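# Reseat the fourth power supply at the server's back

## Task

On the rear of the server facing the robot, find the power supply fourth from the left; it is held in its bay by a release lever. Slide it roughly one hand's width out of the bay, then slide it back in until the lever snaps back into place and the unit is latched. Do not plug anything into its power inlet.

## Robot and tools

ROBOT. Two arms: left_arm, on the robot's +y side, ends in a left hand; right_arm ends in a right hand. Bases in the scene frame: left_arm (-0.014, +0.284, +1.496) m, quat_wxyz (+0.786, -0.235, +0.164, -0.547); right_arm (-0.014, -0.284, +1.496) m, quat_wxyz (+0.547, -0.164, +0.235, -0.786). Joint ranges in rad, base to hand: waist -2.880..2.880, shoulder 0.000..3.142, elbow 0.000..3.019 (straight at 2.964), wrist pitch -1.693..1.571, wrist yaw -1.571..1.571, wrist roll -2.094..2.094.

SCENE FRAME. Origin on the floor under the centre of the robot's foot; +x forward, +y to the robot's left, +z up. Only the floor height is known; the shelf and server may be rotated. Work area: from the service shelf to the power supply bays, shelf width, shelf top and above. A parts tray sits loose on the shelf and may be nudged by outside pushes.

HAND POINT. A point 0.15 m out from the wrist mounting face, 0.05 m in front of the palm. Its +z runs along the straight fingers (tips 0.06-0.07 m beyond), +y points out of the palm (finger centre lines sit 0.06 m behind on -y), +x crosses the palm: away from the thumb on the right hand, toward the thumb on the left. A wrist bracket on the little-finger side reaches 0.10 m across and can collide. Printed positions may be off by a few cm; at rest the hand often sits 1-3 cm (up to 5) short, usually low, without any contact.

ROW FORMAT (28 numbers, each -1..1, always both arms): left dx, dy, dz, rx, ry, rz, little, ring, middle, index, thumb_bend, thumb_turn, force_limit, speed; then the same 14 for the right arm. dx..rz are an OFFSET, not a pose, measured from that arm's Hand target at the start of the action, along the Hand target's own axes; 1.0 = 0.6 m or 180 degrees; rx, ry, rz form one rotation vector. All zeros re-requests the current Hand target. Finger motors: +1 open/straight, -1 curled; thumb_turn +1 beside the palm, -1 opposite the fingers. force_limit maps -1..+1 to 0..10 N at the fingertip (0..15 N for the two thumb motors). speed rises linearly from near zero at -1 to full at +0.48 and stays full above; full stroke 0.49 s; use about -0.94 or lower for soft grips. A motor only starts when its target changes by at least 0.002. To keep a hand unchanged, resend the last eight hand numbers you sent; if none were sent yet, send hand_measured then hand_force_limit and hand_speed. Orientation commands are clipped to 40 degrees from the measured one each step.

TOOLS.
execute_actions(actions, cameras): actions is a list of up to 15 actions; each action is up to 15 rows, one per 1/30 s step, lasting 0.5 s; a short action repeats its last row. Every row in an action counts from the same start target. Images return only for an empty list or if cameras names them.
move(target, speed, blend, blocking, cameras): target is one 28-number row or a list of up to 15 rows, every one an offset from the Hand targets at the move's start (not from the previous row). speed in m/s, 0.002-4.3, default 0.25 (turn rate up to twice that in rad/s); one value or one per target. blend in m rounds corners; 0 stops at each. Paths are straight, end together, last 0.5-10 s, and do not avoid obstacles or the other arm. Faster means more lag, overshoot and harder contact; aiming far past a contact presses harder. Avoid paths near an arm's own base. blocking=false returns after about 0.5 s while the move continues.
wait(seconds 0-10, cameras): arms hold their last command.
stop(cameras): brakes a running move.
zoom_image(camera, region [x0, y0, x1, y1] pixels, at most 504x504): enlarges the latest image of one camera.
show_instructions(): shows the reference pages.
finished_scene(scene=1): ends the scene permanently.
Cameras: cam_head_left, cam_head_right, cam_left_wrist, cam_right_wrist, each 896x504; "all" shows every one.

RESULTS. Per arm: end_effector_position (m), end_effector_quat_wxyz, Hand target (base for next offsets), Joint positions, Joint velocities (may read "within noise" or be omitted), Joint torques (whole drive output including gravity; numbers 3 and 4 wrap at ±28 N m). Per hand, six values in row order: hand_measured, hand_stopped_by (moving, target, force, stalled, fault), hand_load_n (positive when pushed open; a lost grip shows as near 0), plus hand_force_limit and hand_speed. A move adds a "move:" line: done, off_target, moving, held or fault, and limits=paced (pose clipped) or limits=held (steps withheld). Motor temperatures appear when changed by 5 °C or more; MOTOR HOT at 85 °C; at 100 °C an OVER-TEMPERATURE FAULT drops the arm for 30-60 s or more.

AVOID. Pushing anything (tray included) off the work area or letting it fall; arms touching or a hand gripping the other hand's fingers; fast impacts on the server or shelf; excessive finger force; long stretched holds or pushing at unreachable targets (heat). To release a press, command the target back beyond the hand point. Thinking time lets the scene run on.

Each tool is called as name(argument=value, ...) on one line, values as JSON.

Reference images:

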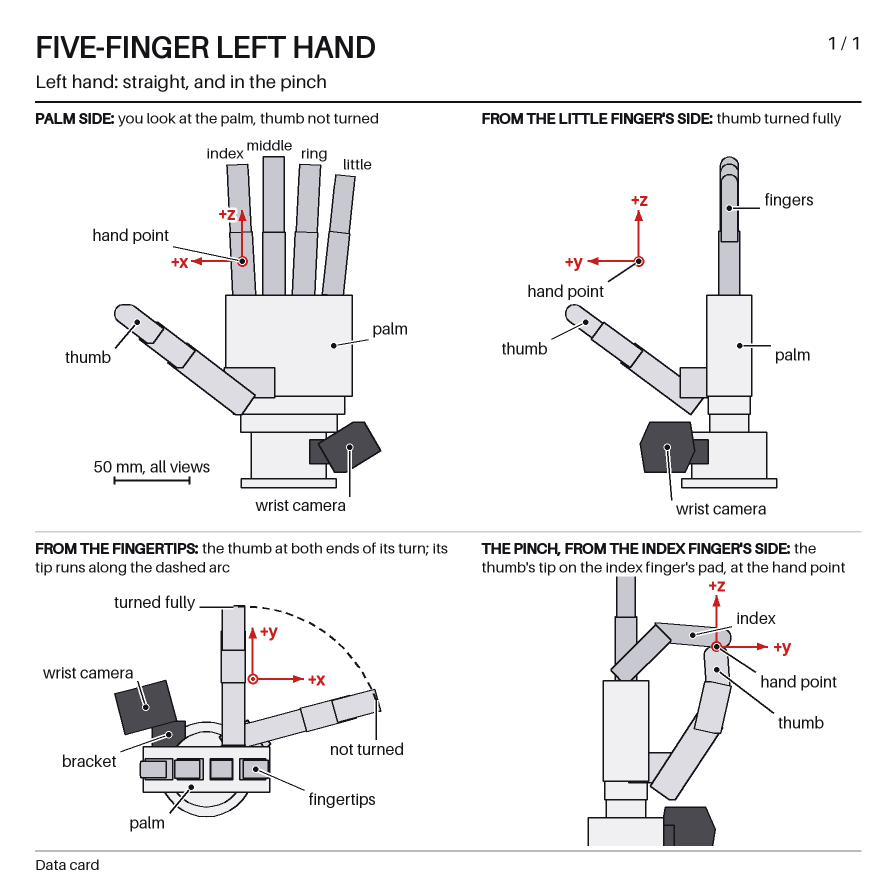

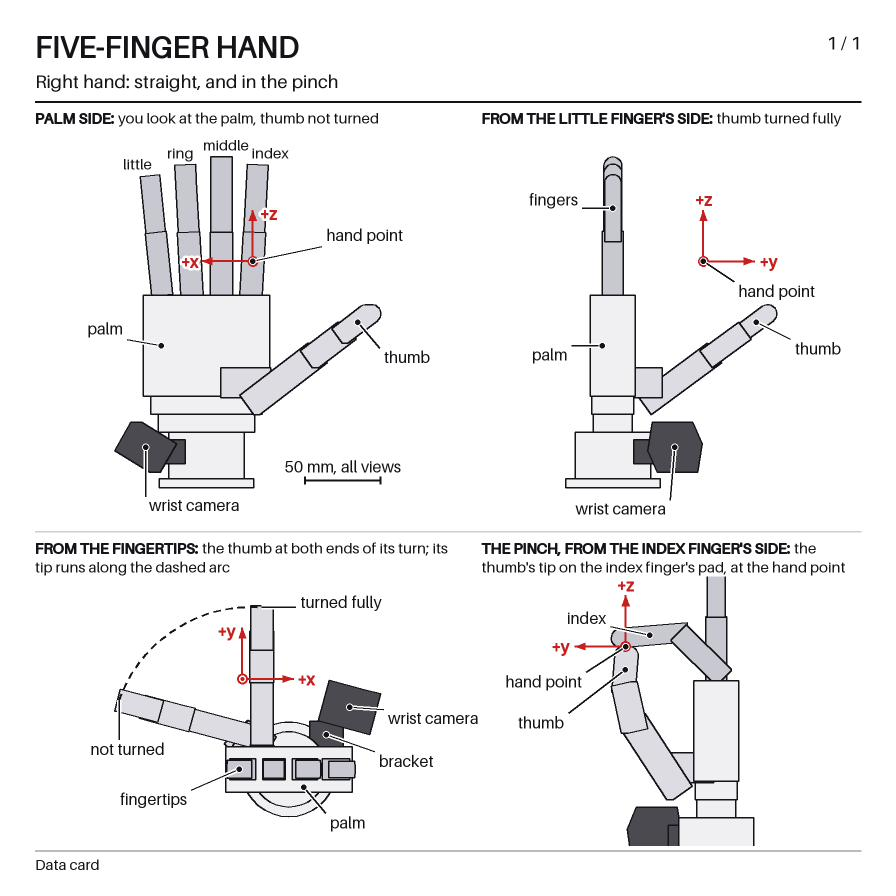

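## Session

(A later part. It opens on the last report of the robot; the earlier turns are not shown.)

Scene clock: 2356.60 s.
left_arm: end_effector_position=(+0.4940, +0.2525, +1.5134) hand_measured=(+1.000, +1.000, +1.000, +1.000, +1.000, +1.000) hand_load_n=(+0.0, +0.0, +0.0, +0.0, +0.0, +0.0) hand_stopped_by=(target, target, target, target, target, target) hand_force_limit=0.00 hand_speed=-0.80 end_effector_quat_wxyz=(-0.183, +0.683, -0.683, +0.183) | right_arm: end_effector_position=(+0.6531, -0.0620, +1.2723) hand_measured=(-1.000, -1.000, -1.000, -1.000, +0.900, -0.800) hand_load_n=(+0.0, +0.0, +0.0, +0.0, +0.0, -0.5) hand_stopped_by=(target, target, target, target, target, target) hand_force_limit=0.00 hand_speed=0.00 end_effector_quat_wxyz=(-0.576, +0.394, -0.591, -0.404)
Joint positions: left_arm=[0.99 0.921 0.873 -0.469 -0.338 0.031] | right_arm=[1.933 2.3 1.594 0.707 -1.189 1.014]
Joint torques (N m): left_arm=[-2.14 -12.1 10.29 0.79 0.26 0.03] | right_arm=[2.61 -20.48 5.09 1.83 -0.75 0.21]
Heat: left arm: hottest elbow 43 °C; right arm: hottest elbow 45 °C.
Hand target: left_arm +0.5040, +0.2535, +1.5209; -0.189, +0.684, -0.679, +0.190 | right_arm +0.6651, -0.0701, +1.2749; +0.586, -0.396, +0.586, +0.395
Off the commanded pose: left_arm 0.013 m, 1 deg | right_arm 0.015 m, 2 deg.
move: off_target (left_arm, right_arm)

move(target=[[0,0,0,0,0,0,1,1,1,1,1,1,0,-0.8,-0.025,-0.0975,0.0035,0,0,0,-1,-1,-1,-1,0.9,-0.8,0.0,0.0],[0,0,0,0,0,0,1,1,1,1,1,1,0,-0.8,-0.1417,-0.3263,0.06,0,0,0,-1,-1,-1,-1,0.9,-0.8,0.0,0.0],[0,0,0,0,0,0,1,1,1,1,1,1,0,-0.8,-0.2083,-0.388,0.085,0,0,0,-1,-1,-1,-1,0.9,-0.8,0.0,0.0],[0,0,0,0,0,0,1,1,1,1,1,1,0,-0.8,-0.1083,-0.3973,0.1068,0,0,0,-1,-1,-1,-1,0.9,-0.8,0.0,0.0],[0,0,0,0,0,0,1,1,1,1,1,1,0,-0.8,-0.2417,-0.4098,0.0758,0,0,0,-1,-1,-1,-1,0.9,-0.8,0.0,0.0],[0,0,0,0,0,0,1,1,1,1,1,1,0,-0.8,-0.0417,0.0045,-0.0108,0,0,0,-1,-1,-1,-1,0.9,-0.8,0.0,0.0]], speed=[0.1,0.12,0.12,0.15,0.15,0.2], blend=[0.01,0.02,0.02,0.02,0.02,0], blocking=false)

wait(seconds=1.2)

wait(seconds=0.6, cameras=["cam_left_wrist"])

wait(seconds=0.5)

wait(seconds=5, cameras=["cam_left_wrist"])

zoom_image(camera="cam_left_wrist", region=[530, 290, 600, 360])

Scene clock: 2375.03 s.
left_arm: end_effector_position=(+0.4940, +0.2525, +1.5134) hand_measured=(+1.000, +1.000, +1.000, +1.000, +1.000, +1.000) hand_load_n=(+0.0, +0.0, +0.0, +0.0, -0.5, +0.0) hand_stopped_by=(target, target, target, target, target, target) hand_force_limit=0.00 hand_speed=-0.80 end_effector_quat_wxyz=(-0.183, +0.683, -0.683, +0.183) | right_arm: end_effector_position=(+0.6817, -0.0706, +1.2840) hand_measured=(-1.000, -1.000, -1.000, -1.000, +0.900, -0.800) hand_load_n=(+0.0, +0.0, +0.0, +0.0, +0.0, -0.5) hand_stopped_by=(target, target, target, target, target, target) hand_force_limit=0.00 hand_speed=0.00 end_effector_quat_wxyz=(-0.584, +0.398, -0.585, -0.398)
Joint positions: left_arm=[0.99 0.921 0.873 -0.469 -0.338 0.031] | right_arm=[1.926 2.3 1.672 0.659 -1.199 1.019]
Joint velocities: left_arm=[within noise] | right_arm=[-0.034 0.015 0.276 -0.212 0.007 0.007]
Joint torques (N m): left_arm=[-1.85 -11.87 10.25 0.76 0.24 0.01] | right_arm=[2.55 -21.07 6.01 0.9 -0.71 0.22]
Motor temperatures (°C): left_arm=[20 28 43 20 22 22] | right_arm=[22 39 43 22 26 22]
Heat: left arm: hottest elbow 43 °C; right arm: hottest elbow 43 °C.
Hand target: left_arm +0.5040, +0.2535, +1.5209; -0.189, +0.684, -0.679, +0.190 | right_arm +0.7085, -0.0861, +1.2868; +0.586, -0.396, +0.586, +0.395
Off the commanded pose: left_arm 0.013 m, 1 deg | right_arm 0.027 m, 1 deg.
move: running; path passed 0 of 6 targets

Scene clock: 2376.23 s.
left_arm: end_effector_position=(+0.4940, +0.2525, +1.5134) hand_measured=(+1.000, +1.000, +1.000, +1.000, +1.000, +1.000) hand_load_n=(+0.0, +0.0, +0.0, +0.0, +0.0, -0.5) hand_stopped_by=(target, target, target, target, target, target) hand_force_limit=0.00 hand_speed=-0.80 end_effector_quat_wxyz=(-0.183, +0.683, -0.683, +0.183) | right_arm: end_effector_position=(+0.7304, -0.0884, +1.3077) hand_measured=(-1.000, -1.000, -1.000, -1.000, +0.900, -0.800) hand_load_n=(+0.0, +0.5, -0.5, +0.0, +0.0, -0.5) hand_stopped_by=(target, target, target, target, target, target) hand_force_limit=0.00 hand_speed=0.00 end_effector_quat_wxyz=(-0.521, +0.364, -0.604, -0.481)
Joint positions: left_arm=[0.99 0.921 0.873 -0.469 -0.338 0.031] | right_arm=[1.912 2.334 1.902 0.311 -1.29 1.078]
Joint velocities: left_arm=[within noise] | right_arm=[-0.015 0.024 0.11 -0.276 -0.125 0.11]
Joint torques (N m): left_arm=[-1.96 -11.99 10.3 0.92 0.22 0.01] | right_arm=[2.67 -25.93 16.18 2.3 3.04 -0.21]
Heat: left arm: hottest elbow 43 °C; right arm: hottest elbow 44 °C.
Hand target: left_arm +0.5040, +0.2535, +1.5209; -0.189, +0.684, -0.679, +0.190 | right_arm +0.8338, -0.1064, +1.3468; +0.586, -0.396, +0.586, +0.395
Off the commanded pose: left_arm 0.013 m, 1 deg | right_arm 0.072 m, 13 deg.
earlier move: running; path passed 1 of 6 targets
wait: 1.20 s; no rest

Scene clock: 2376.83 s.
left_arm: end_effector_position=(+0.4940, +0.2525, +1.5134) hand_measured=(+1.000, +1.000, +1.000, +1.000, +1.000, +1.000) hand_load_n=(+0.0, +0.0, +0.0, +0.0, -0.5, +0.0) hand_stopped_by=(target, target, target, target, target, target) hand_force_limit=0.00 hand_speed=-0.80 end_effector_quat_wxyz=(-0.183, +0.683, -0.683, +0.183) | right_arm: end_effector_position=(+0.7408, -0.0928, +1.3159) hand_measured=(-1.000, -1.000, -1.000, -1.000, +0.900, -0.800) hand_load_n=(-0.5, +0.0, +0.0, +0.0, +0.0, +0.0) hand_stopped_by=(target, target, target, target, target, target) hand_force_limit=0.00 hand_speed=0.00 end_effector_quat_wxyz=(-0.478, +0.332, -0.622, -0.524)
Joint positions: left_arm=[0.99 0.921 0.873 -0.469 -0.338 0.031] | right_arm=[1.91 2.344 1.961 0.174 -1.318 1.131]
Joint velocities: left_arm=[within noise] | right_arm=[-0.005 -0.005 0.071 -0.173 -0.022 0.11]
Joint torques (N m): left_arm=[-1.9 -11.99 10.4 0.76 0.26 0.02] | right_arm=[2.73 -28.92 20.42 3.21 4.31 -0.39]
Heat: left arm: hottest elbow 43 °C; right arm: hottest elbow 44 °C.
Hand target: left_arm +0.5040, +0.2535, +1.5209; -0.189, +0.684, -0.679, +0.190 | right_arm +0.8899, -0.1100, +1.3896; +0.586, -0.396, +0.586, +0.395
Off the commanded pose: left_arm 0.013 m, 1 deg | right_arm 0.084 m, 21 deg.
earlier move: running; path passed 2 of 6 targets
wait: 0.60 s; no rest
Images, in order (width x height): cam_left_wrist 896x504.

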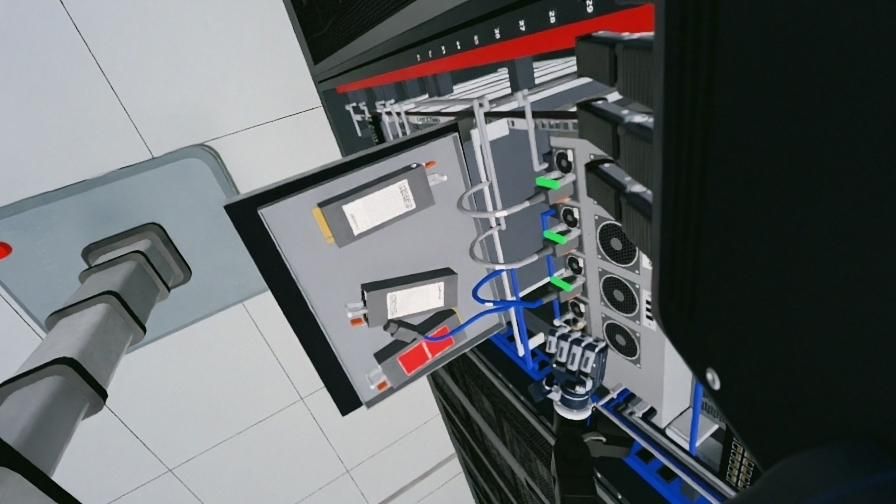

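Scene clock: 2377.33 s.
left_arm: end_effector_position=(+0.4940, +0.2525, +1.5134) hand_measured=(+1.000, +1.000, +1.000, +1.000, +1.000, +1.000) hand_load_n=(+0.0, +0.0, +0.0, +0.0, +0.0, +0.0) hand_stopped_by=(target, target, target, target, target, target) hand_force_limit=0.00 hand_speed=-0.80 end_effector_quat_wxyz=(-0.183, +0.683, -0.683, +0.183) | right_arm: end_effector_position=(+0.7453, -0.0972, +1.3185) hand_measured=(-1.000, -1.000, -1.000, -1.000, +0.900, -0.800) hand_load_n=(-0.5, +0.0, +0.0, +0.0, +0.0, -0.5) hand_stopped_by=(target, target, target, target, target, target) hand_force_limit=0.00 hand_speed=0.00 end_effector_quat_wxyz=(-0.457, +0.315, -0.619, -0.555)
Joint positions: left_arm=[0.99 0.921 0.873 -0.469 -0.338 0.031] | right_arm=[1.907 2.372 2.016 0.129 -1.363 1.184]
Joint velocities: left_arm=[within noise] | right_arm=[-0.024 0.122 0.183 0.002 -0.139 0.168]
Joint torques (N m): left_arm=[-1.79 -12.04 10.39 0.77 0.26 0.03] | right_arm=[3.14 -25.88 22.83 4.11 7.3 -0.78]
Heat: left arm: hottest elbow 43 °C; right arm: hottest elbow 45 °C.
Hand target: left_arm +0.5040, +0.2535, +1.5209; -0.189, +0.684, -0.679, +0.190 | right_arm +0.9087, -0.1018, +1.3501; +0.586, -0.396, +0.586, +0.395
Off the commanded pose: left_arm 0.013 m, 1 deg | right_arm 0.090 m, 26 deg.
earlier move: running; path passed 3 of 6 targets
wait: 0.50 s; no rest

Scene clock: 2379.93 s.
left_arm: end_effector_position=(+0.4940, +0.2525, +1.5134) hand_measured=(+1.000, +1.000, +1.000, +1.000, +1.000, +1.000) hand_load_n=(+0.0, +0.0, +0.0, +0.0, +0.0, +0.0) hand_stopped_by=(target, target, target, target, target, target) hand_force_limit=0.00 hand_speed=-0.80 end_effector_quat_wxyz=(-0.183, +0.683, -0.683, +0.183) | right_arm: end_effector_position=(+0.6618, -0.0782, +1.2992) hand_measured=(-1.000, -1.000, -1.000, -1.000, +0.900, -0.800) hand_load_n=(+0.0, +0.0, +0.0, +0.0, +0.0, +0.0) hand_stopped_by=(target, target, target, target, target, target) hand_force_limit=0.00 hand_speed=0.00 end_effector_quat_wxyz=(-0.586, +0.399, -0.586, -0.393)
Joint positions: left_arm=[0.99 0.921 0.873 -0.469 -0.338 0.031] | right_arm=[1.918 2.236 1.559 0.709 -1.198 1.012]
Joint torques (N m): left_arm=[-1.79 -11.81 10.3 0.79 0.22 0] | right_arm=[3.25 -20.84 2.85 1.76 -0.34 0.16]
Motor temperatures (°C): left_arm=[20 28 43 20 22 22] | right_arm=[22 39 46 22 31 22]
Heat: left arm: hottest elbow 43 °C; right arm: hottest elbow 46 °C.
Hand target: left_arm +0.5040, +0.2535, +1.5209; -0.189, +0.684, -0.679, +0.190 | right_arm +0.6601, -0.0752, +1.2997; +0.586, -0.396, +0.586, +0.395
Off the commanded pose: left_arm 0.013 m, 1 deg | right_arm 0.004 m, 0 deg.
earlier move: off_target (left_arm)
wait: 2.60 of 5 s (the move ended)
Images, in order (width x height): cam_left_wrist 896x504.

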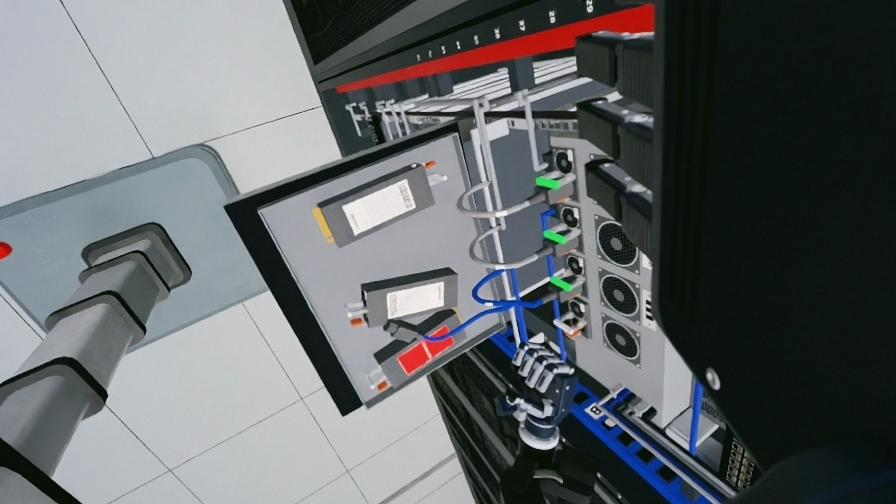

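Scaled by 7.200 from the camera's 896x504 image, which has a finer 1280x720 frame.

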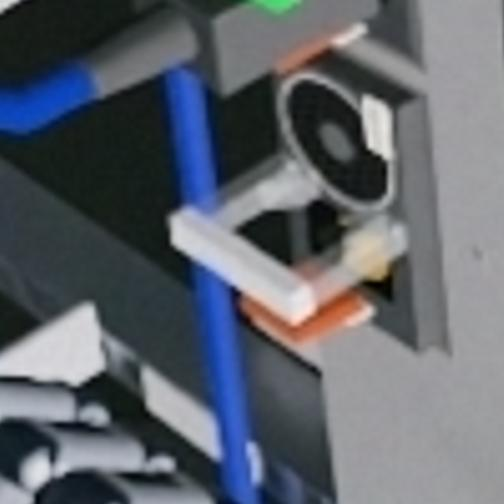

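move(target=[0,0,0,0,0,0,1,1,1,1,1,1,0,-0.8,0.03,0.0106,0.0263,0,0,0,-1,-1,-1,-1,0.9,-0.8,0.0,0.0], speed=0.15)

Scene clock: 2388.00 s.
left_arm: end_effector_position=(+0.4940, +0.2525, +1.5134) hand_measured=(+1.000, +1.000, +1.000, +1.000, +1.000, +1.000) hand_load_n=(+0.0, +0.0, +0.0, +0.0, +0.0, +0.0) hand_stopped_by=(target, target, target, target, target, target) hand_force_limit=0.00 hand_speed=-0.80 end_effector_quat_wxyz=(-0.183, +0.683, -0.683, +0.183) | right_arm: end_effector_position=(+0.6534, -0.0655, +1.2808) hand_measured=(-1.000, -1.000, -1.000, -1.000, +0.900, -0.800) hand_load_n=(+0.0, +0.0, +0.0, +0.0, +0.0, -0.5) hand_stopped_by=(target, target, target, target, target, target) hand_force_limit=0.00 hand_speed=0.00 end_effector_quat_wxyz=(-0.579, +0.393, -0.594, -0.397)
Joint positions: left_arm=[0.99 0.921 0.873 -0.469 -0.338 0.031] | right_arm=[1.931 2.274 1.565 0.72 -1.178 1.016]
Joint torques (N m): left_arm=[-1.85 -11.87 10.44 0.8 0.23 0] | right_arm=[3.96 -19.78 5.07 1.83 -0.38 0.18]
Heat: left arm: hottest elbow 43 °C; right arm: hottest elbow 45 °C.
Hand target: left_arm +0.5040, +0.2535, +1.5209; -0.189, +0.684, -0.679, +0.190 | right_arm +0.6603, -0.0582, +1.2818; +0.586, -0.396, +0.586, +0.395
Off the commanded pose: left_arm 0.013 m, 1 deg | right_arm 0.010 m, 1 deg.
move: off_target (left_arm)

move(target=[[0,0,0,0,0,0,1,1,1,1,1,1,0,-0.8,0,-0.1094,0.0406,0,0,0,-1,-1,-1,-1,0.9,-0.8,0.0,0.0],[0,0,0,0,0,0,1,1,1,1,1,1,0,-0.8,-0.0217,-0.2856,0.094,0,0,0,-1,-1,-1,-1,0.9,-0.8,0.0,0.0],[0,0,0,0,0,0,1,1,1,1,1,1,0,-0.8,-0.0467,-0.3505,0.1112,0,0,0,-1,-1,-1,-1,0.9,-0.8,0.0,0.0],[0,0,0,0,0,0,1,1,1,1,1,1,0,-0.8,-0.02,-0.3405,0.1062,0,0,0,-1,-1,-1,-1,0.9,-0.8,0.0,0.0],[0,0,0,0,0,0,1,1,1,1,1,1,0,-0.8,-0.005,0,0,0,0,0,-1,-1,-1,-1,0.9,-0.8,0.0,0.0]], speed=[0.1,0.12,0.1,0.02,0.2], blend=[0.01,0.02,0.008,0.008,0], blocking=false)

wait(seconds=0.8)

wait(seconds=0.5)

wait(seconds=0.4, cameras=["cam_left_wrist"])

zoom_image(camera="cam_left_wrist", region=[530, 290, 640, 400])

wait(seconds=5, cameras=["cam_left_wrist"])

zoom_image(camera="cam_left_wrist", region=[530, 290, 600, 360])

Scene clock: 2397.50 s.
left_arm: end_effector_position=(+0.4940, +0.2525, +1.5134) hand_measured=(+1.000, +1.000, +1.000, +1.000, +1.000, +1.000) hand_load_n=(+0.0, +0.0, +0.0, +0.0, +0.0, +0.0) hand_stopped_by=(target, target, target, target, target, target) hand_force_limit=0.00 hand_speed=-0.80 end_effector_quat_wxyz=(-0.183, +0.683, -0.683, +0.183) | right_arm: end_effector_position=(+0.6882, -0.0687, +1.2881) hand_measured=(-1.000, -1.000, -1.000, -1.000, +0.900, -0.800) hand_load_n=(+0.0, +0.0, +0.0, +0.0, +0.0, +0.0) hand_stopped_by=(target, target, target, target, target, target) hand_force_limit=0.00 hand_speed=0.00 end_effector_quat_wxyz=(-0.590, +0.398, -0.586, -0.387)
Joint positions: left_arm=[0.99 0.921 0.873 -0.469 -0.338 0.031] | right_arm=[1.931 2.292 1.671 0.668 -1.175 1.018]
Joint velocities: left_arm=[within noise] | right_arm=[-0.005 0.073 0.369 -0.237 -0.007 0.022]
Joint torques (N m): left_arm=[-1.85 -12.28 10.26 0.87 0.21 0] | right_arm=[4.31 -19.49 6.05 0.96 -0.35 0.18]
Heat: left arm: hottest elbow 43 °C; right arm: hottest elbow 44 °C.
Hand target: left_arm +0.5040, +0.2535, +1.5209; -0.189, +0.684, -0.679, +0.190 | right_arm +0.7078, -0.0596, +1.2819; +0.586, -0.396, +0.586, +0.395
Off the commanded pose: left_arm 0.013 m, 1 deg | right_arm 0.030 m, 1 deg.
move: running; path passed 0 of 5 targets

Scene clock: 2398.30 s.
left_arm: end_effector_position=(+0.4940, +0.2525, +1.5134) hand_measured=(+1.000, +1.000, +1.000, +1.000, +1.000, +1.000) hand_load_n=(+0.0, +0.0, +0.0, +0.0, +0.0, +0.0) hand_stopped_by=(target, target, target, target, target, target) hand_force_limit=0.00 hand_speed=-0.80 end_effector_quat_wxyz=(-0.183, +0.683, -0.683, +0.183) | right_arm: end_effector_position=(+0.7208, -0.0473, +1.2697) hand_measured=(-1.000, -1.000, -1.000, -1.000, +0.900, -0.800) hand_load_n=(+0.0, -1.5, +0.0, +0.5, +0.0, +0.0) hand_stopped_by=(target, target, target, target, target, target) hand_force_limit=0.00 hand_speed=0.00 end_effector_quat_wxyz=(-0.556, +0.390, -0.588, -0.439)
Joint positions: left_arm=[0.99 0.921 0.873 -0.469 -0.338 0.031] | right_arm=[1.955 2.413 1.926 0.435 -1.22 1.023]
Joint velocities: left_arm=[within noise] | right_arm=[-0.015 0.054 0.203 -0.286 -0.198 -0.081]
Joint torques (N m): left_arm=[-1.9 -11.93 10.32 0.84 0.24 0.01] | right_arm=[3.43 -23.59 13.11 1.14 1.93 0.33]
Heat: left arm: hottest elbow 43 °C; right arm: hottest elbow 44 °C.
Hand target: left_arm +0.5040, +0.2535, +1.5209; -0.189, +0.684, -0.679, +0.190 | right_arm +0.7984, -0.0664, +1.2897; +0.586, -0.396, +0.586, +0.395
Off the commanded pose: left_arm 0.013 m, 1 deg | right_arm 0.063 m, 6 deg.
earlier move: running; path passed 1 of 5 targets
wait: 0.80 s; no rest

Scene clock: 2398.80 s.
left_arm: end_effector_position=(+0.4940, +0.2525, +1.5134) hand_measured=(+1.000, +1.000, +1.000, +1.000, +1.000, +1.000) hand_load_n=(-0.5, +0.0, -0.5, +0.0, +0.0, +0.0) hand_stopped_by=(target, target, target, target, target, target) hand_force_limit=0.00 hand_speed=-0.80 end_effector_quat_wxyz=(-0.183, +0.683, -0.683, +0.183) | right_arm: end_effector_position=(+0.7181, -0.0506, +1.2704) hand_measured=(-1.000, -1.000, -1.000, -1.000, +0.900, -0.800) hand_load_n=(+0.0, -3.0, +0.0, +0.0, -0.5, -0.5) hand_stopped_by=(target, target, target, target, target, target) hand_force_limit=0.00 hand_speed=0.00 end_effector_quat_wxyz=(-0.539, +0.396, -0.569, -0.478)
Joint positions: left_arm=[0.99 0.921 0.873 -0.469 -0.338 0.031] | right_arm=[1.952 2.448 2.009 0.319 -1.307 0.996]
Joint velocities: left_arm=[within noise] | right_arm=[-0.015 0.034 0.11 -0.183 -0.139 -0.022]
Joint torques (N m): left_arm=[-2.2 -11.75 10.39 0.77 0.21 0.01] | right_arm=[2.55 -25 18.44 1.13 5.26 0.82]
Heat: left arm: hottest elbow 43 °C; right arm: hottest elbow 45 °C.
Hand target: left_arm +0.5040, +0.2535, +1.5209; -0.189, +0.684, -0.679, +0.190 | right_arm +0.8539, -0.0719, +1.3001; +0.586, -0.396, +0.586, +0.395
Off the commanded pose: left_arm 0.013 m, 1 deg | right_arm 0.060 m, 11 deg.
earlier move: running; path passed 1 of 5 targets
wait: 0.50 s; no rest

Scene clock: 2399.20 s.
left_arm: end_effector_position=(+0.4940, +0.2525, +1.5134) hand_measured=(+1.000, +1.000, +1.000, +1.000, +1.000, +1.000) hand_load_n=(+0.0, +0.0, +0.0, +0.0, +0.0, +0.0) hand_stopped_by=(target, target, target, target, target, target) hand_force_limit=0.00 hand_speed=-0.80 end_effector_quat_wxyz=(-0.183, +0.683, -0.683, +0.183) | right_arm: end_effector_position=(+0.7170, -0.0520, +1.2714) hand_measured=(-1.000, -1.000, -1.000, -1.000, +0.900, -0.800) hand_load_n=(+0.0, -3.0, +0.0, +0.0, +0.0, -0.5) hand_stopped_by=(target, target, target, target, target, target) hand_force_limit=0.00 hand_speed=0.00 end_effector_quat_wxyz=(-0.530, +0.396, -0.564, -0.495)
Joint positions: left_arm=[0.99 0.921 0.873 -0.469 -0.338 0.031] | right_arm=[1.951 2.459 2.042 0.251 -1.339 0.973]
Joint torques (N m): left_arm=[-1.61 -11.69 10.37 0.75 0.21 0.04] | right_arm=[1.67 -26.17 21.16 0.7 6.12 1.01]
Heat: left arm: hottest elbow 43 °C; right arm: hottest elbow 45 °C.
Hand target: left_arm +0.5040, +0.2535, +1.5209; -0.189, +0.684, -0.679, +0.190 | right_arm +0.8793, -0.0750, +1.3077; +0.586, -0.396, +0.586, +0.395
Off the commanded pose: left_arm 0.013 m, 1 deg | right_arm 0.059 m, 13 deg.
earlier move: running; path passed 3 of 5 targets
wait: 0.40 s; no rest
Images, in order (width x height): cam_left_wrist 896x504.

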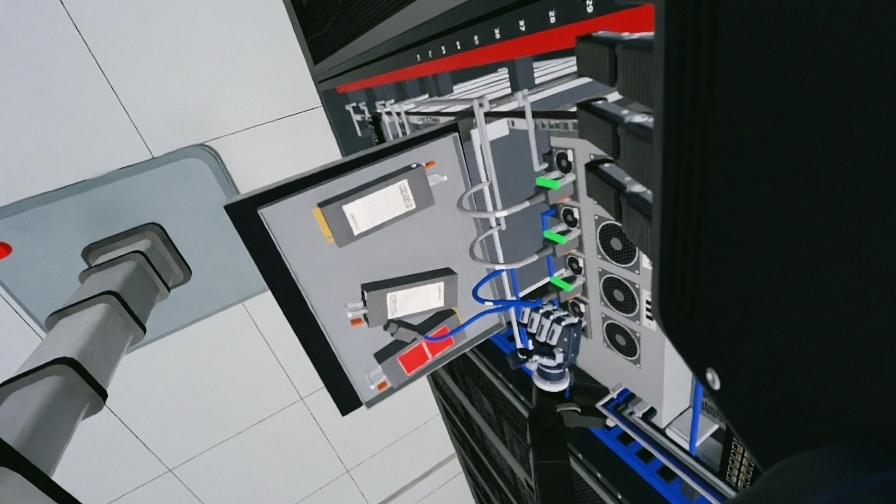

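Scaled by 4.582 from the camera's 896x504 image, which has a finer 1280x720 frame.

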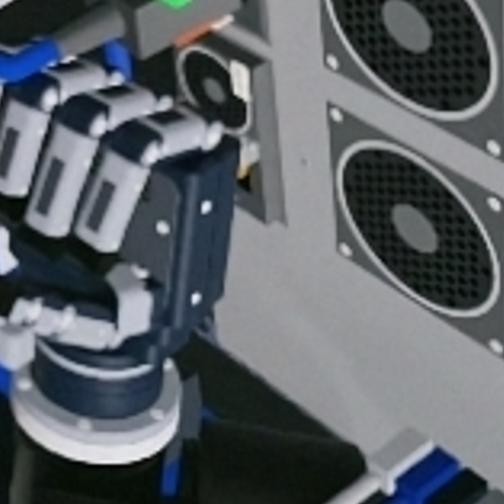

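Scene clock: 2401.67 s.
left_arm: end_effector_position=(+0.4940, +0.2525, +1.5134) hand_measured=(+1.000, +1.000, +1.000, +1.000, +1.000, +1.000) hand_load_n=(+0.0, +0.0, +0.0, +0.0, +0.0, +0.0) hand_stopped_by=(target, target, target, target, target, target) hand_force_limit=0.00 hand_speed=-0.80 end_effector_quat_wxyz=(-0.183, +0.683, -0.683, +0.183) | right_arm: end_effector_position=(+0.6531, -0.0520, +1.2749) hand_measured=(-1.000, -1.000, -1.000, -1.000, +0.900, -0.800) hand_load_n=(+0.0, +0.0, +0.0, +0.0, +0.0, -0.5) hand_stopped_by=(target, target, target, target, target, target) hand_force_limit=0.00 hand_speed=0.00 end_effector_quat_wxyz=(-0.580, +0.397, -0.587, -0.402)
Joint positions: left_arm=[0.99 0.921 0.873 -0.469 -0.338 0.031] | right_arm=[1.948 2.301 1.594 0.717 -1.178 1.01]
Joint torques (N m): left_arm=[-2.32 -11.87 10.25 0.73 0.23 0.01] | right_arm=[3.08 -22.95 2.71 1.98 -0.39 0.2]
Heat: left arm: hottest elbow 43 °C; right arm: hottest elbow 46 °C.
Hand target: left_arm +0.5040, +0.2535, +1.5209; -0.189, +0.684, -0.679, +0.190 | right_arm +0.6602, -0.0582, +1.2848; +0.586, -0.396, +0.586, +0.395
Off the commanded pose: left_arm 0.013 m, 1 deg | right_arm 0.014 m, 1 deg.
earlier move: off_target (left_arm, right_arm)
wait: 2.47 of 5 s (the move ended)
Images, in order (width x height): cam_left_wrist 896x504.

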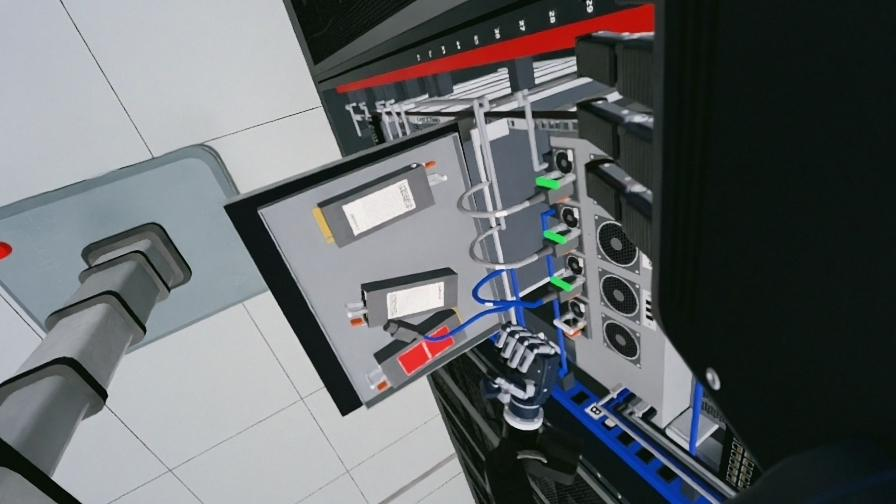

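Scaled by 7.200 from the camera's 896x504 image, which has a finer 1280x720 frame.

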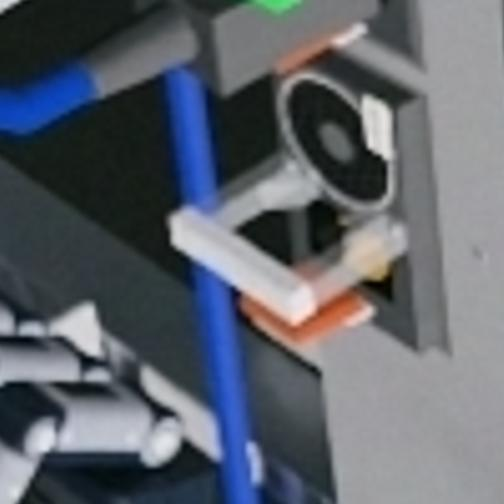

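move(target=[[0,0,0,0,0,0,1,1,1,1,1,1,0,-0.8,-0.125,0.0986,-0.1118,0.0,0.0,0.0,-1,-1,-1,-1,0.9,-0.8,0.0,0.0],[0,0,0,0,0,0,1,1,1,1,1,1,0,-0.8,-0.125,0.0986,-0.1118,0.3197,0.3639,0.2453,-1,-1,-1,-1,0.9,-0.8,0.0,0.0]], speed=[0.25,0.4], blend=[0.02,0], cameras=["cam_head_left","cam_right_wrist"])

Scene clock: 2465.20 s.
left_arm: end_effector_position=(+0.4940, +0.2525, +1.5134) hand_measured=(+1.000, +1.000, +1.000, +1.000, +1.000, +1.000) hand_load_n=(+0.0, +0.0, +0.0, +0.0, +0.0, -0.5) hand_stopped_by=(target, target, target, target, target, target) hand_force_limit=0.00 hand_speed=-0.80 end_effector_quat_wxyz=(-0.183, +0.683, -0.683, +0.183) | right_arm: end_effector_position=(+0.5598, -0.1047, +1.3454) hand_measured=(-1.000, -1.000, -1.000, -1.000, +0.900, -0.800) hand_load_n=(+0.0, +0.0, +0.0, +0.0, +0.0, +0.0) hand_stopped_by=(target, target, target, target, target, target) hand_force_limit=0.00 hand_speed=0.00 end_effector_quat_wxyz=(-0.115, +0.008, -0.993, +0.006)
Joint positions: left_arm=[0.99 0.921 0.873 -0.469 -0.338 0.031] | right_arm=[2.272 1.513 0.978 -0.33 0.421 1.722]
Joint torques (N m): left_arm=[-1.73 -12.04 10.37 0.79 0.23 -0.01] | right_arm=[4.07 -14.39 6.74 0.12 0.2 0.15]
Motor temperatures (°C): left_arm=[20 28 43 20 22 22] | right_arm=[22 40 41 22 25 22]
Heat: left arm: hottest elbow 43 °C; right arm: hottest elbow 41 °C.
Hand target: left_arm +0.5040, +0.2535, +1.5209; -0.189, +0.684, -0.679, +0.190 | right_arm +0.5803, -0.0981, +1.3598; +0.131, +0.000, +0.991, +0.000
Off the commanded pose: left_arm 0.013 m, 1 deg | right_arm 0.026 m, 2 deg.
move: off_target (left_arm, right_arm)
Images, in order (width x height): cam_head_left 896x504, cam_right_wrist 896x504.

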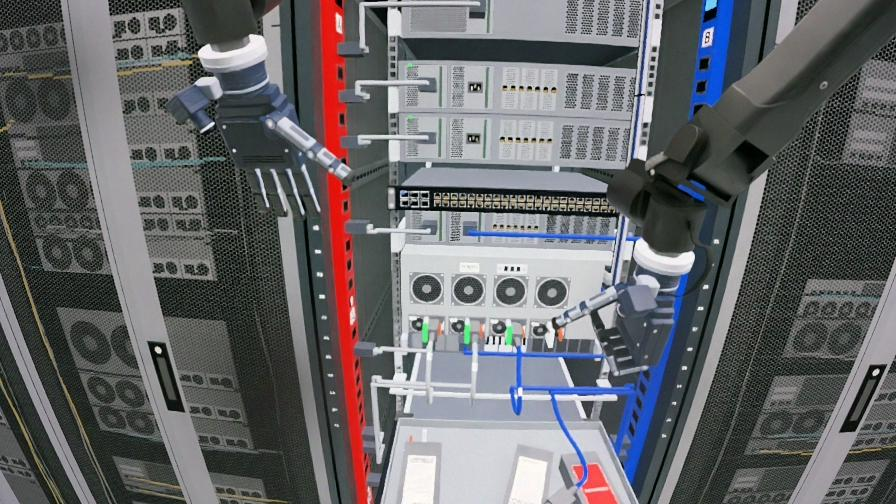

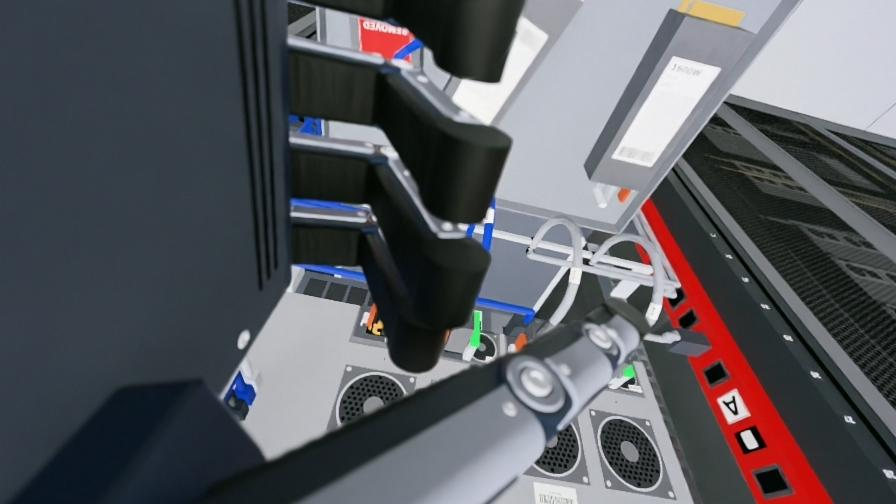

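move(target=[0,0,0,0,0,0,1,1,1,1,1,1,0,-0.8,-0.1779,0.0067,0.2376,0.0,0.0,0.0,-1,-1,0.6,0.6,0.0,-1,0.0,0.0], speed=0.2, cameras=["cam_head_left","cam_right_wrist","cam_left_wrist"])

zoom_image(camera="cam_left_wrist", region=[520, 270, 640, 390])

Scene clock: 2491.60 s.
left_arm: end_effector_position=(+0.4940, +0.2525, +1.5134) hand_measured=(+1.000, +1.000, +1.000, +1.000, +1.000, +1.000) hand_load_n=(+0.0, +0.0, +0.0, +0.0, +0.0, +0.0) hand_stopped_by=(target, target, target, target, target, target) hand_force_limit=0.00 hand_speed=-0.80 end_effector_quat_wxyz=(-0.183, +0.683, -0.683, +0.183) | right_arm: end_effector_position=(+0.7068, -0.0912, +1.2528) hand_measured=(-1.000, -1.000, +0.600, +0.600, +0.000, -1.000) hand_load_n=(+0.0, +0.0, +0.0, +0.0, +0.0, +0.0) hand_stopped_by=(target, target, target, target, target, target) hand_force_limit=0.00 hand_speed=0.00 end_effector_quat_wxyz=(-0.127, -0.001, -0.992, -0.001)
Joint positions: left_arm=[0.99 0.921 0.873 -0.469 -0.338 0.031] | right_arm=[2.178 1.905 1.473 -0.377 0.35 1.656]
Joint torques (N m): left_arm=[-2.08 -12.34 10.32 0.81 0.22 0.01] | right_arm=[3.78 -18.32 7.49 0.23 -0.14 -0.06]
Heat: left arm: hottest elbow 43 °C; right arm: hottest elbow 42 °C.
Hand target: left_arm +0.5040, +0.2535, +1.5209; -0.189, +0.684, -0.679, +0.190 | right_arm +0.7203, -0.0942, +1.2498; +0.131, +0.000, +0.991, +0.000
Off the commanded pose: left_arm 0.013 m, 1 deg | right_arm 0.014 m, 1 deg.
move: off_target (left_arm, right_arm)
Images, in order (width x height): cam_head_left 896x504, cam_left_wrist 896x504, cam_right_wrist 896x504.

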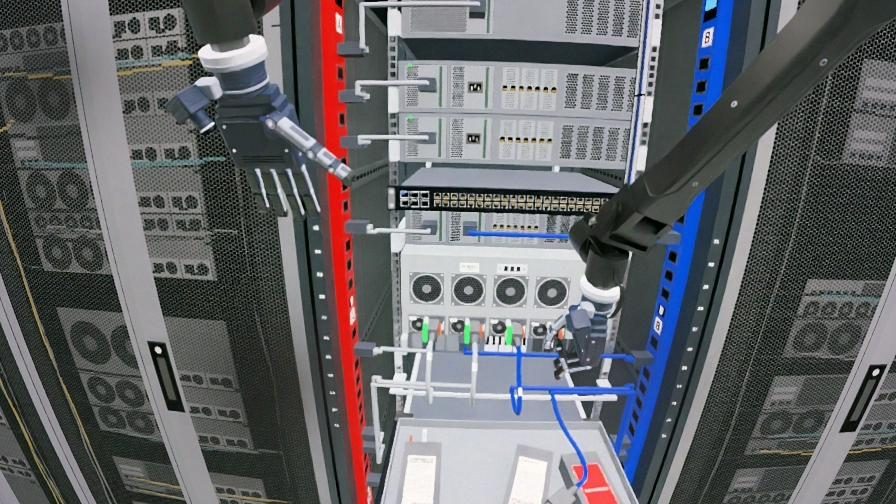

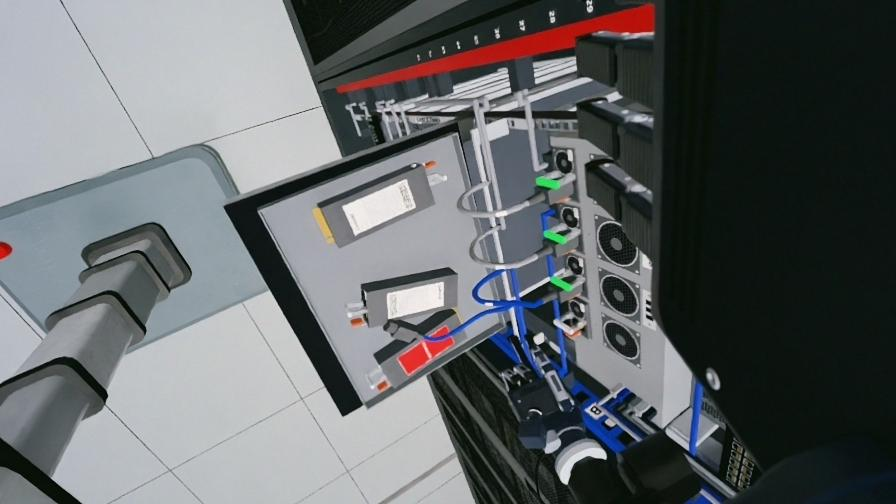

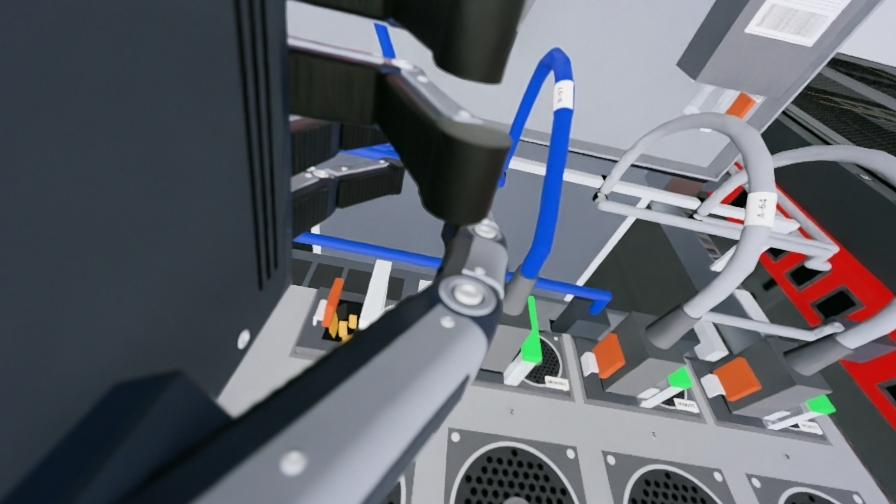

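Scaled by 4.200 from the camera's 896x504 image, which has a finer 1280x720 frame.

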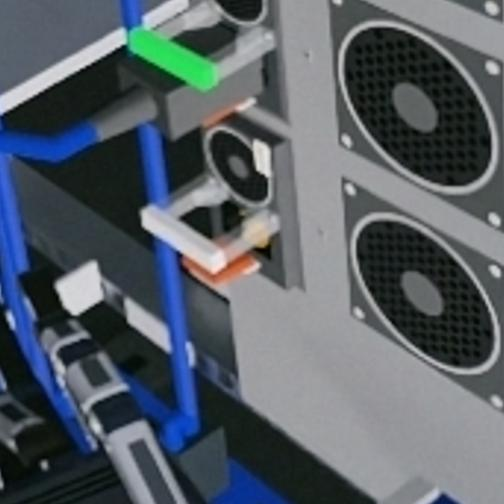

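zoom_image(camera="cam_right_wrist", region=[280, 200, 680, 425])

Scaled by 1.260 from the camera's 896x504 image, which has a finer 1280x720 frame.

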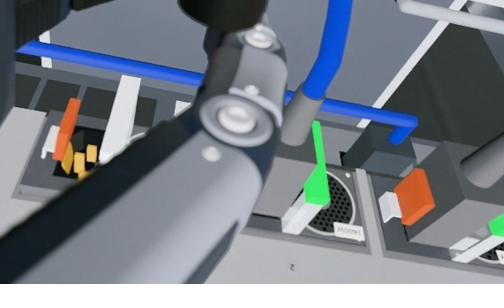

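move(target=[0,0,0,0,0,0,1,1,1,1,1,1,0,-0.8,-0.0638,-0.005,0.0517,0.0,0.0,0.0,-1,-1,0.6,0.6,0.0,-1,0.0,0.0], speed=0.1, cameras=["cam_right_wrist","cam_left_wrist"])

zoom_image(camera="cam_left_wrist", region=[520, 270, 640, 390])

Scene clock: 2505.40 s.
left_arm: end_effector_position=(+0.4940, +0.2525, +1.5134) hand_measured=(+1.000, +1.000, +1.000, +1.000, +1.000, +1.000) hand_load_n=(+0.0, +0.0, +0.0, +0.0, +0.0, +0.0) hand_stopped_by=(target, target, target, target, target, target) hand_force_limit=0.00 hand_speed=-0.80 end_effector_quat_wxyz=(-0.183, +0.683, -0.683, +0.183) | right_arm: end_effector_position=(+0.7514, -0.0932, +1.2327) hand_measured=(-1.000, -1.000, +0.600, +0.600, +0.000, -1.000) hand_load_n=(+0.0, +0.0, +0.0, +0.0, +0.0, +0.0) hand_stopped_by=(target, target, target, target, target, target) hand_force_limit=0.00 hand_speed=0.00 end_effector_quat_wxyz=(-0.126, +0.000, -0.992, -0.001)
Joint positions: left_arm=[0.99 0.921 0.873 -0.469 -0.338 0.031] | right_arm=[2.155 2.011 1.66 -0.454 0.334 1.637]
Joint torques (N m): left_arm=[-1.73 -11.99 10.43 0.77 0.27 0.01] | right_arm=[4.31 -19.84 8.06 0.28 -0.17 -0.06]
Heat: left arm: hottest elbow 43 °C; right arm: hottest elbow 43 °C.
Hand target: left_arm +0.5040, +0.2535, +1.5209; -0.189, +0.684, -0.679, +0.190 | right_arm +0.7651, -0.0970, +1.2296; +0.131, +0.000, +0.991, +0.000
Off the commanded pose: left_arm 0.013 m, 1 deg | right_arm 0.015 m, 1 deg.
move: off_target (left_arm, right_arm)
Images, in order (width x height): cam_left_wrist 896x504, cam_right_wrist 896x504.

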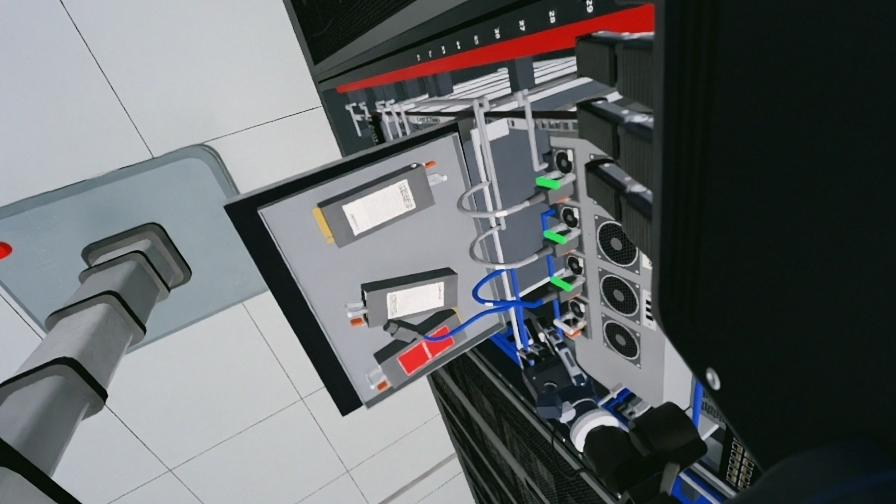

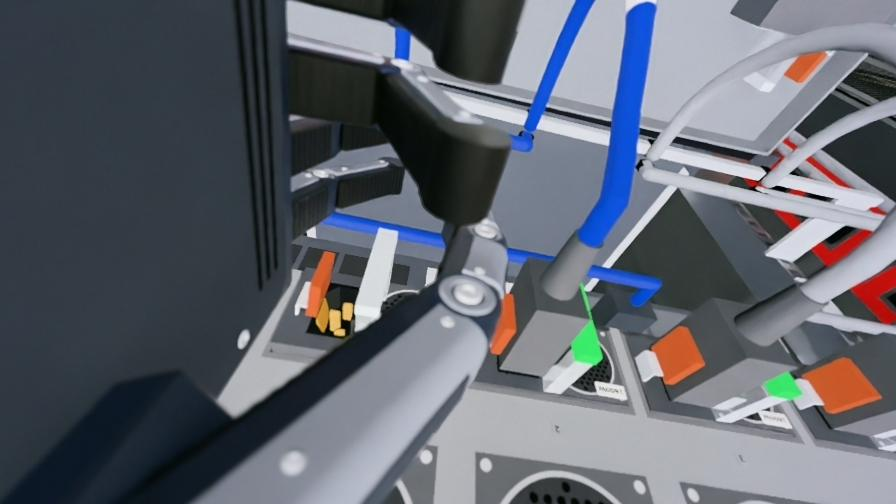

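Scaled by 4.200 from the camera's 896x504 image, which has a finer 1280x720 frame.

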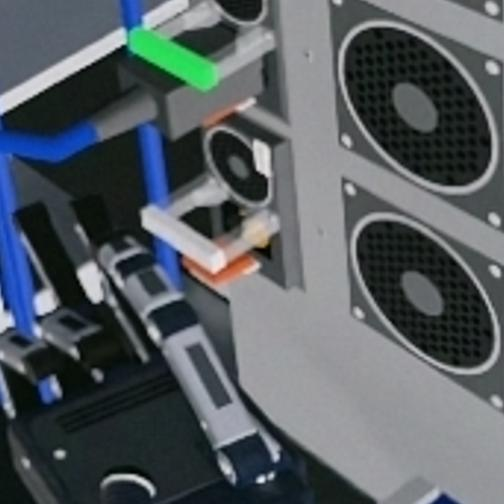

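move(target=[0,0,0,0,0,0,1,1,1,1,1,1,0,-0.8,-0.0577,0.0017,0.0103,0.0,0.0,0.0,-1,-1,0.6,0.6,0.0,-1,0.0,0.0], speed=0.08, cameras=["cam_right_wrist","cam_left_wrist"])

zoom_image(camera="cam_left_wrist", region=[520, 270, 640, 390])

Scene clock: 2514.33 s.
left_arm: end_effector_position=(+0.4940, +0.2525, +1.5134) hand_measured=(+1.000, +1.000, +1.000, +1.000, +1.000, +1.000) hand_load_n=(+0.0, +0.0, +0.0, -0.5, +0.0, +0.0) hand_stopped_by=(target, target, target, target, target, target) hand_force_limit=0.00 hand_speed=-0.80 end_effector_quat_wxyz=(-0.183, +0.683, -0.683, +0.183) | right_arm: end_effector_position=(+0.7741, -0.0878, +1.2268) hand_measured=(-1.000, -1.000, +0.600, +0.600, +0.000, -1.000) hand_load_n=(+0.0, +0.0, +0.0, +0.0, +0.0, +0.0) hand_stopped_by=(target, target, target, target, target, target) hand_force_limit=0.00 hand_speed=0.00 end_effector_quat_wxyz=(-0.113, +0.006, -0.994, +0.000)
Joint positions: left_arm=[0.99 0.921 0.873 -0.469 -0.338 0.031] | right_arm=[2.154 2.075 1.797 -0.553 0.331 1.633]
Joint torques (N m): left_arm=[-2.08 -11.87 10.36 0.85 0.23 0.02] | right_arm=[4.13 -21.36 9.48 0.42 -0.14 -0.03]
Heat: left arm: hottest elbow 43 °C; right arm: hottest elbow 44 °C.
Hand target: left_arm +0.5040, +0.2535, +1.5209; -0.189, +0.684, -0.679, +0.190 | right_arm +0.8002, -0.0963, +1.2326; +0.131, +0.000, +0.991, -0.001
Off the commanded pose: left_arm 0.013 m, 1 deg | right_arm 0.028 m, 2 deg.
move: off_target (left_arm, right_arm)
Images, in order (width x height): cam_left_wrist 896x504, cam_right_wrist 896x504.

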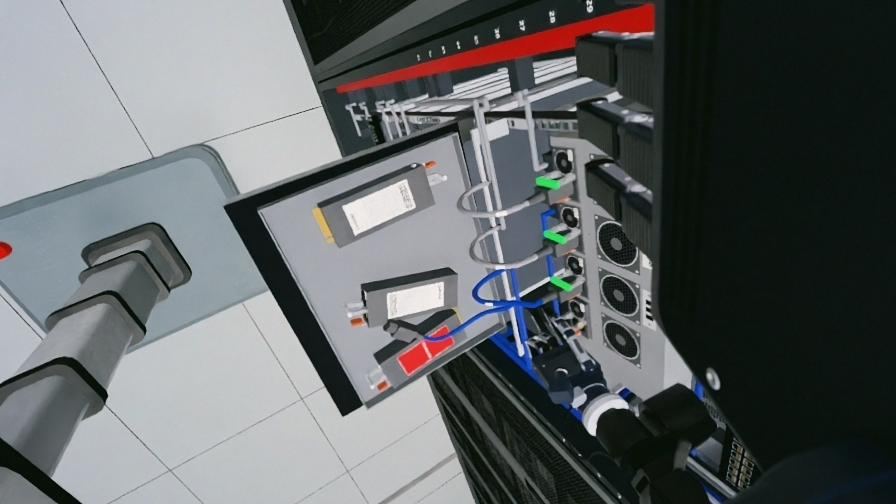

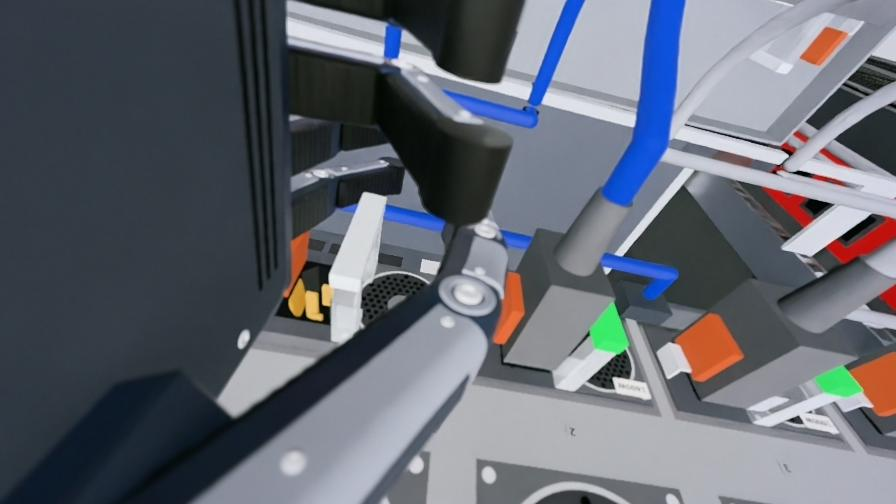

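Scaled by 4.200 from the camera's 896x504 image, which has a finer 1280x720 frame.

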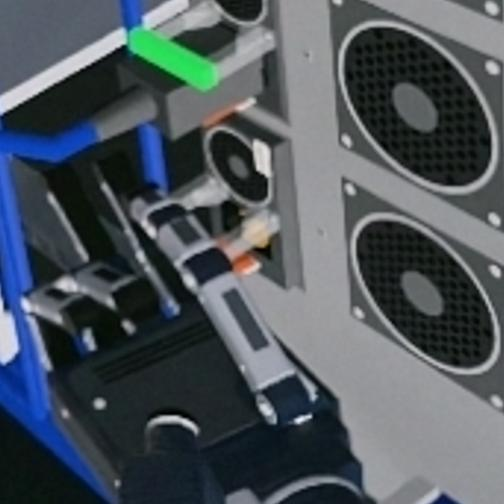

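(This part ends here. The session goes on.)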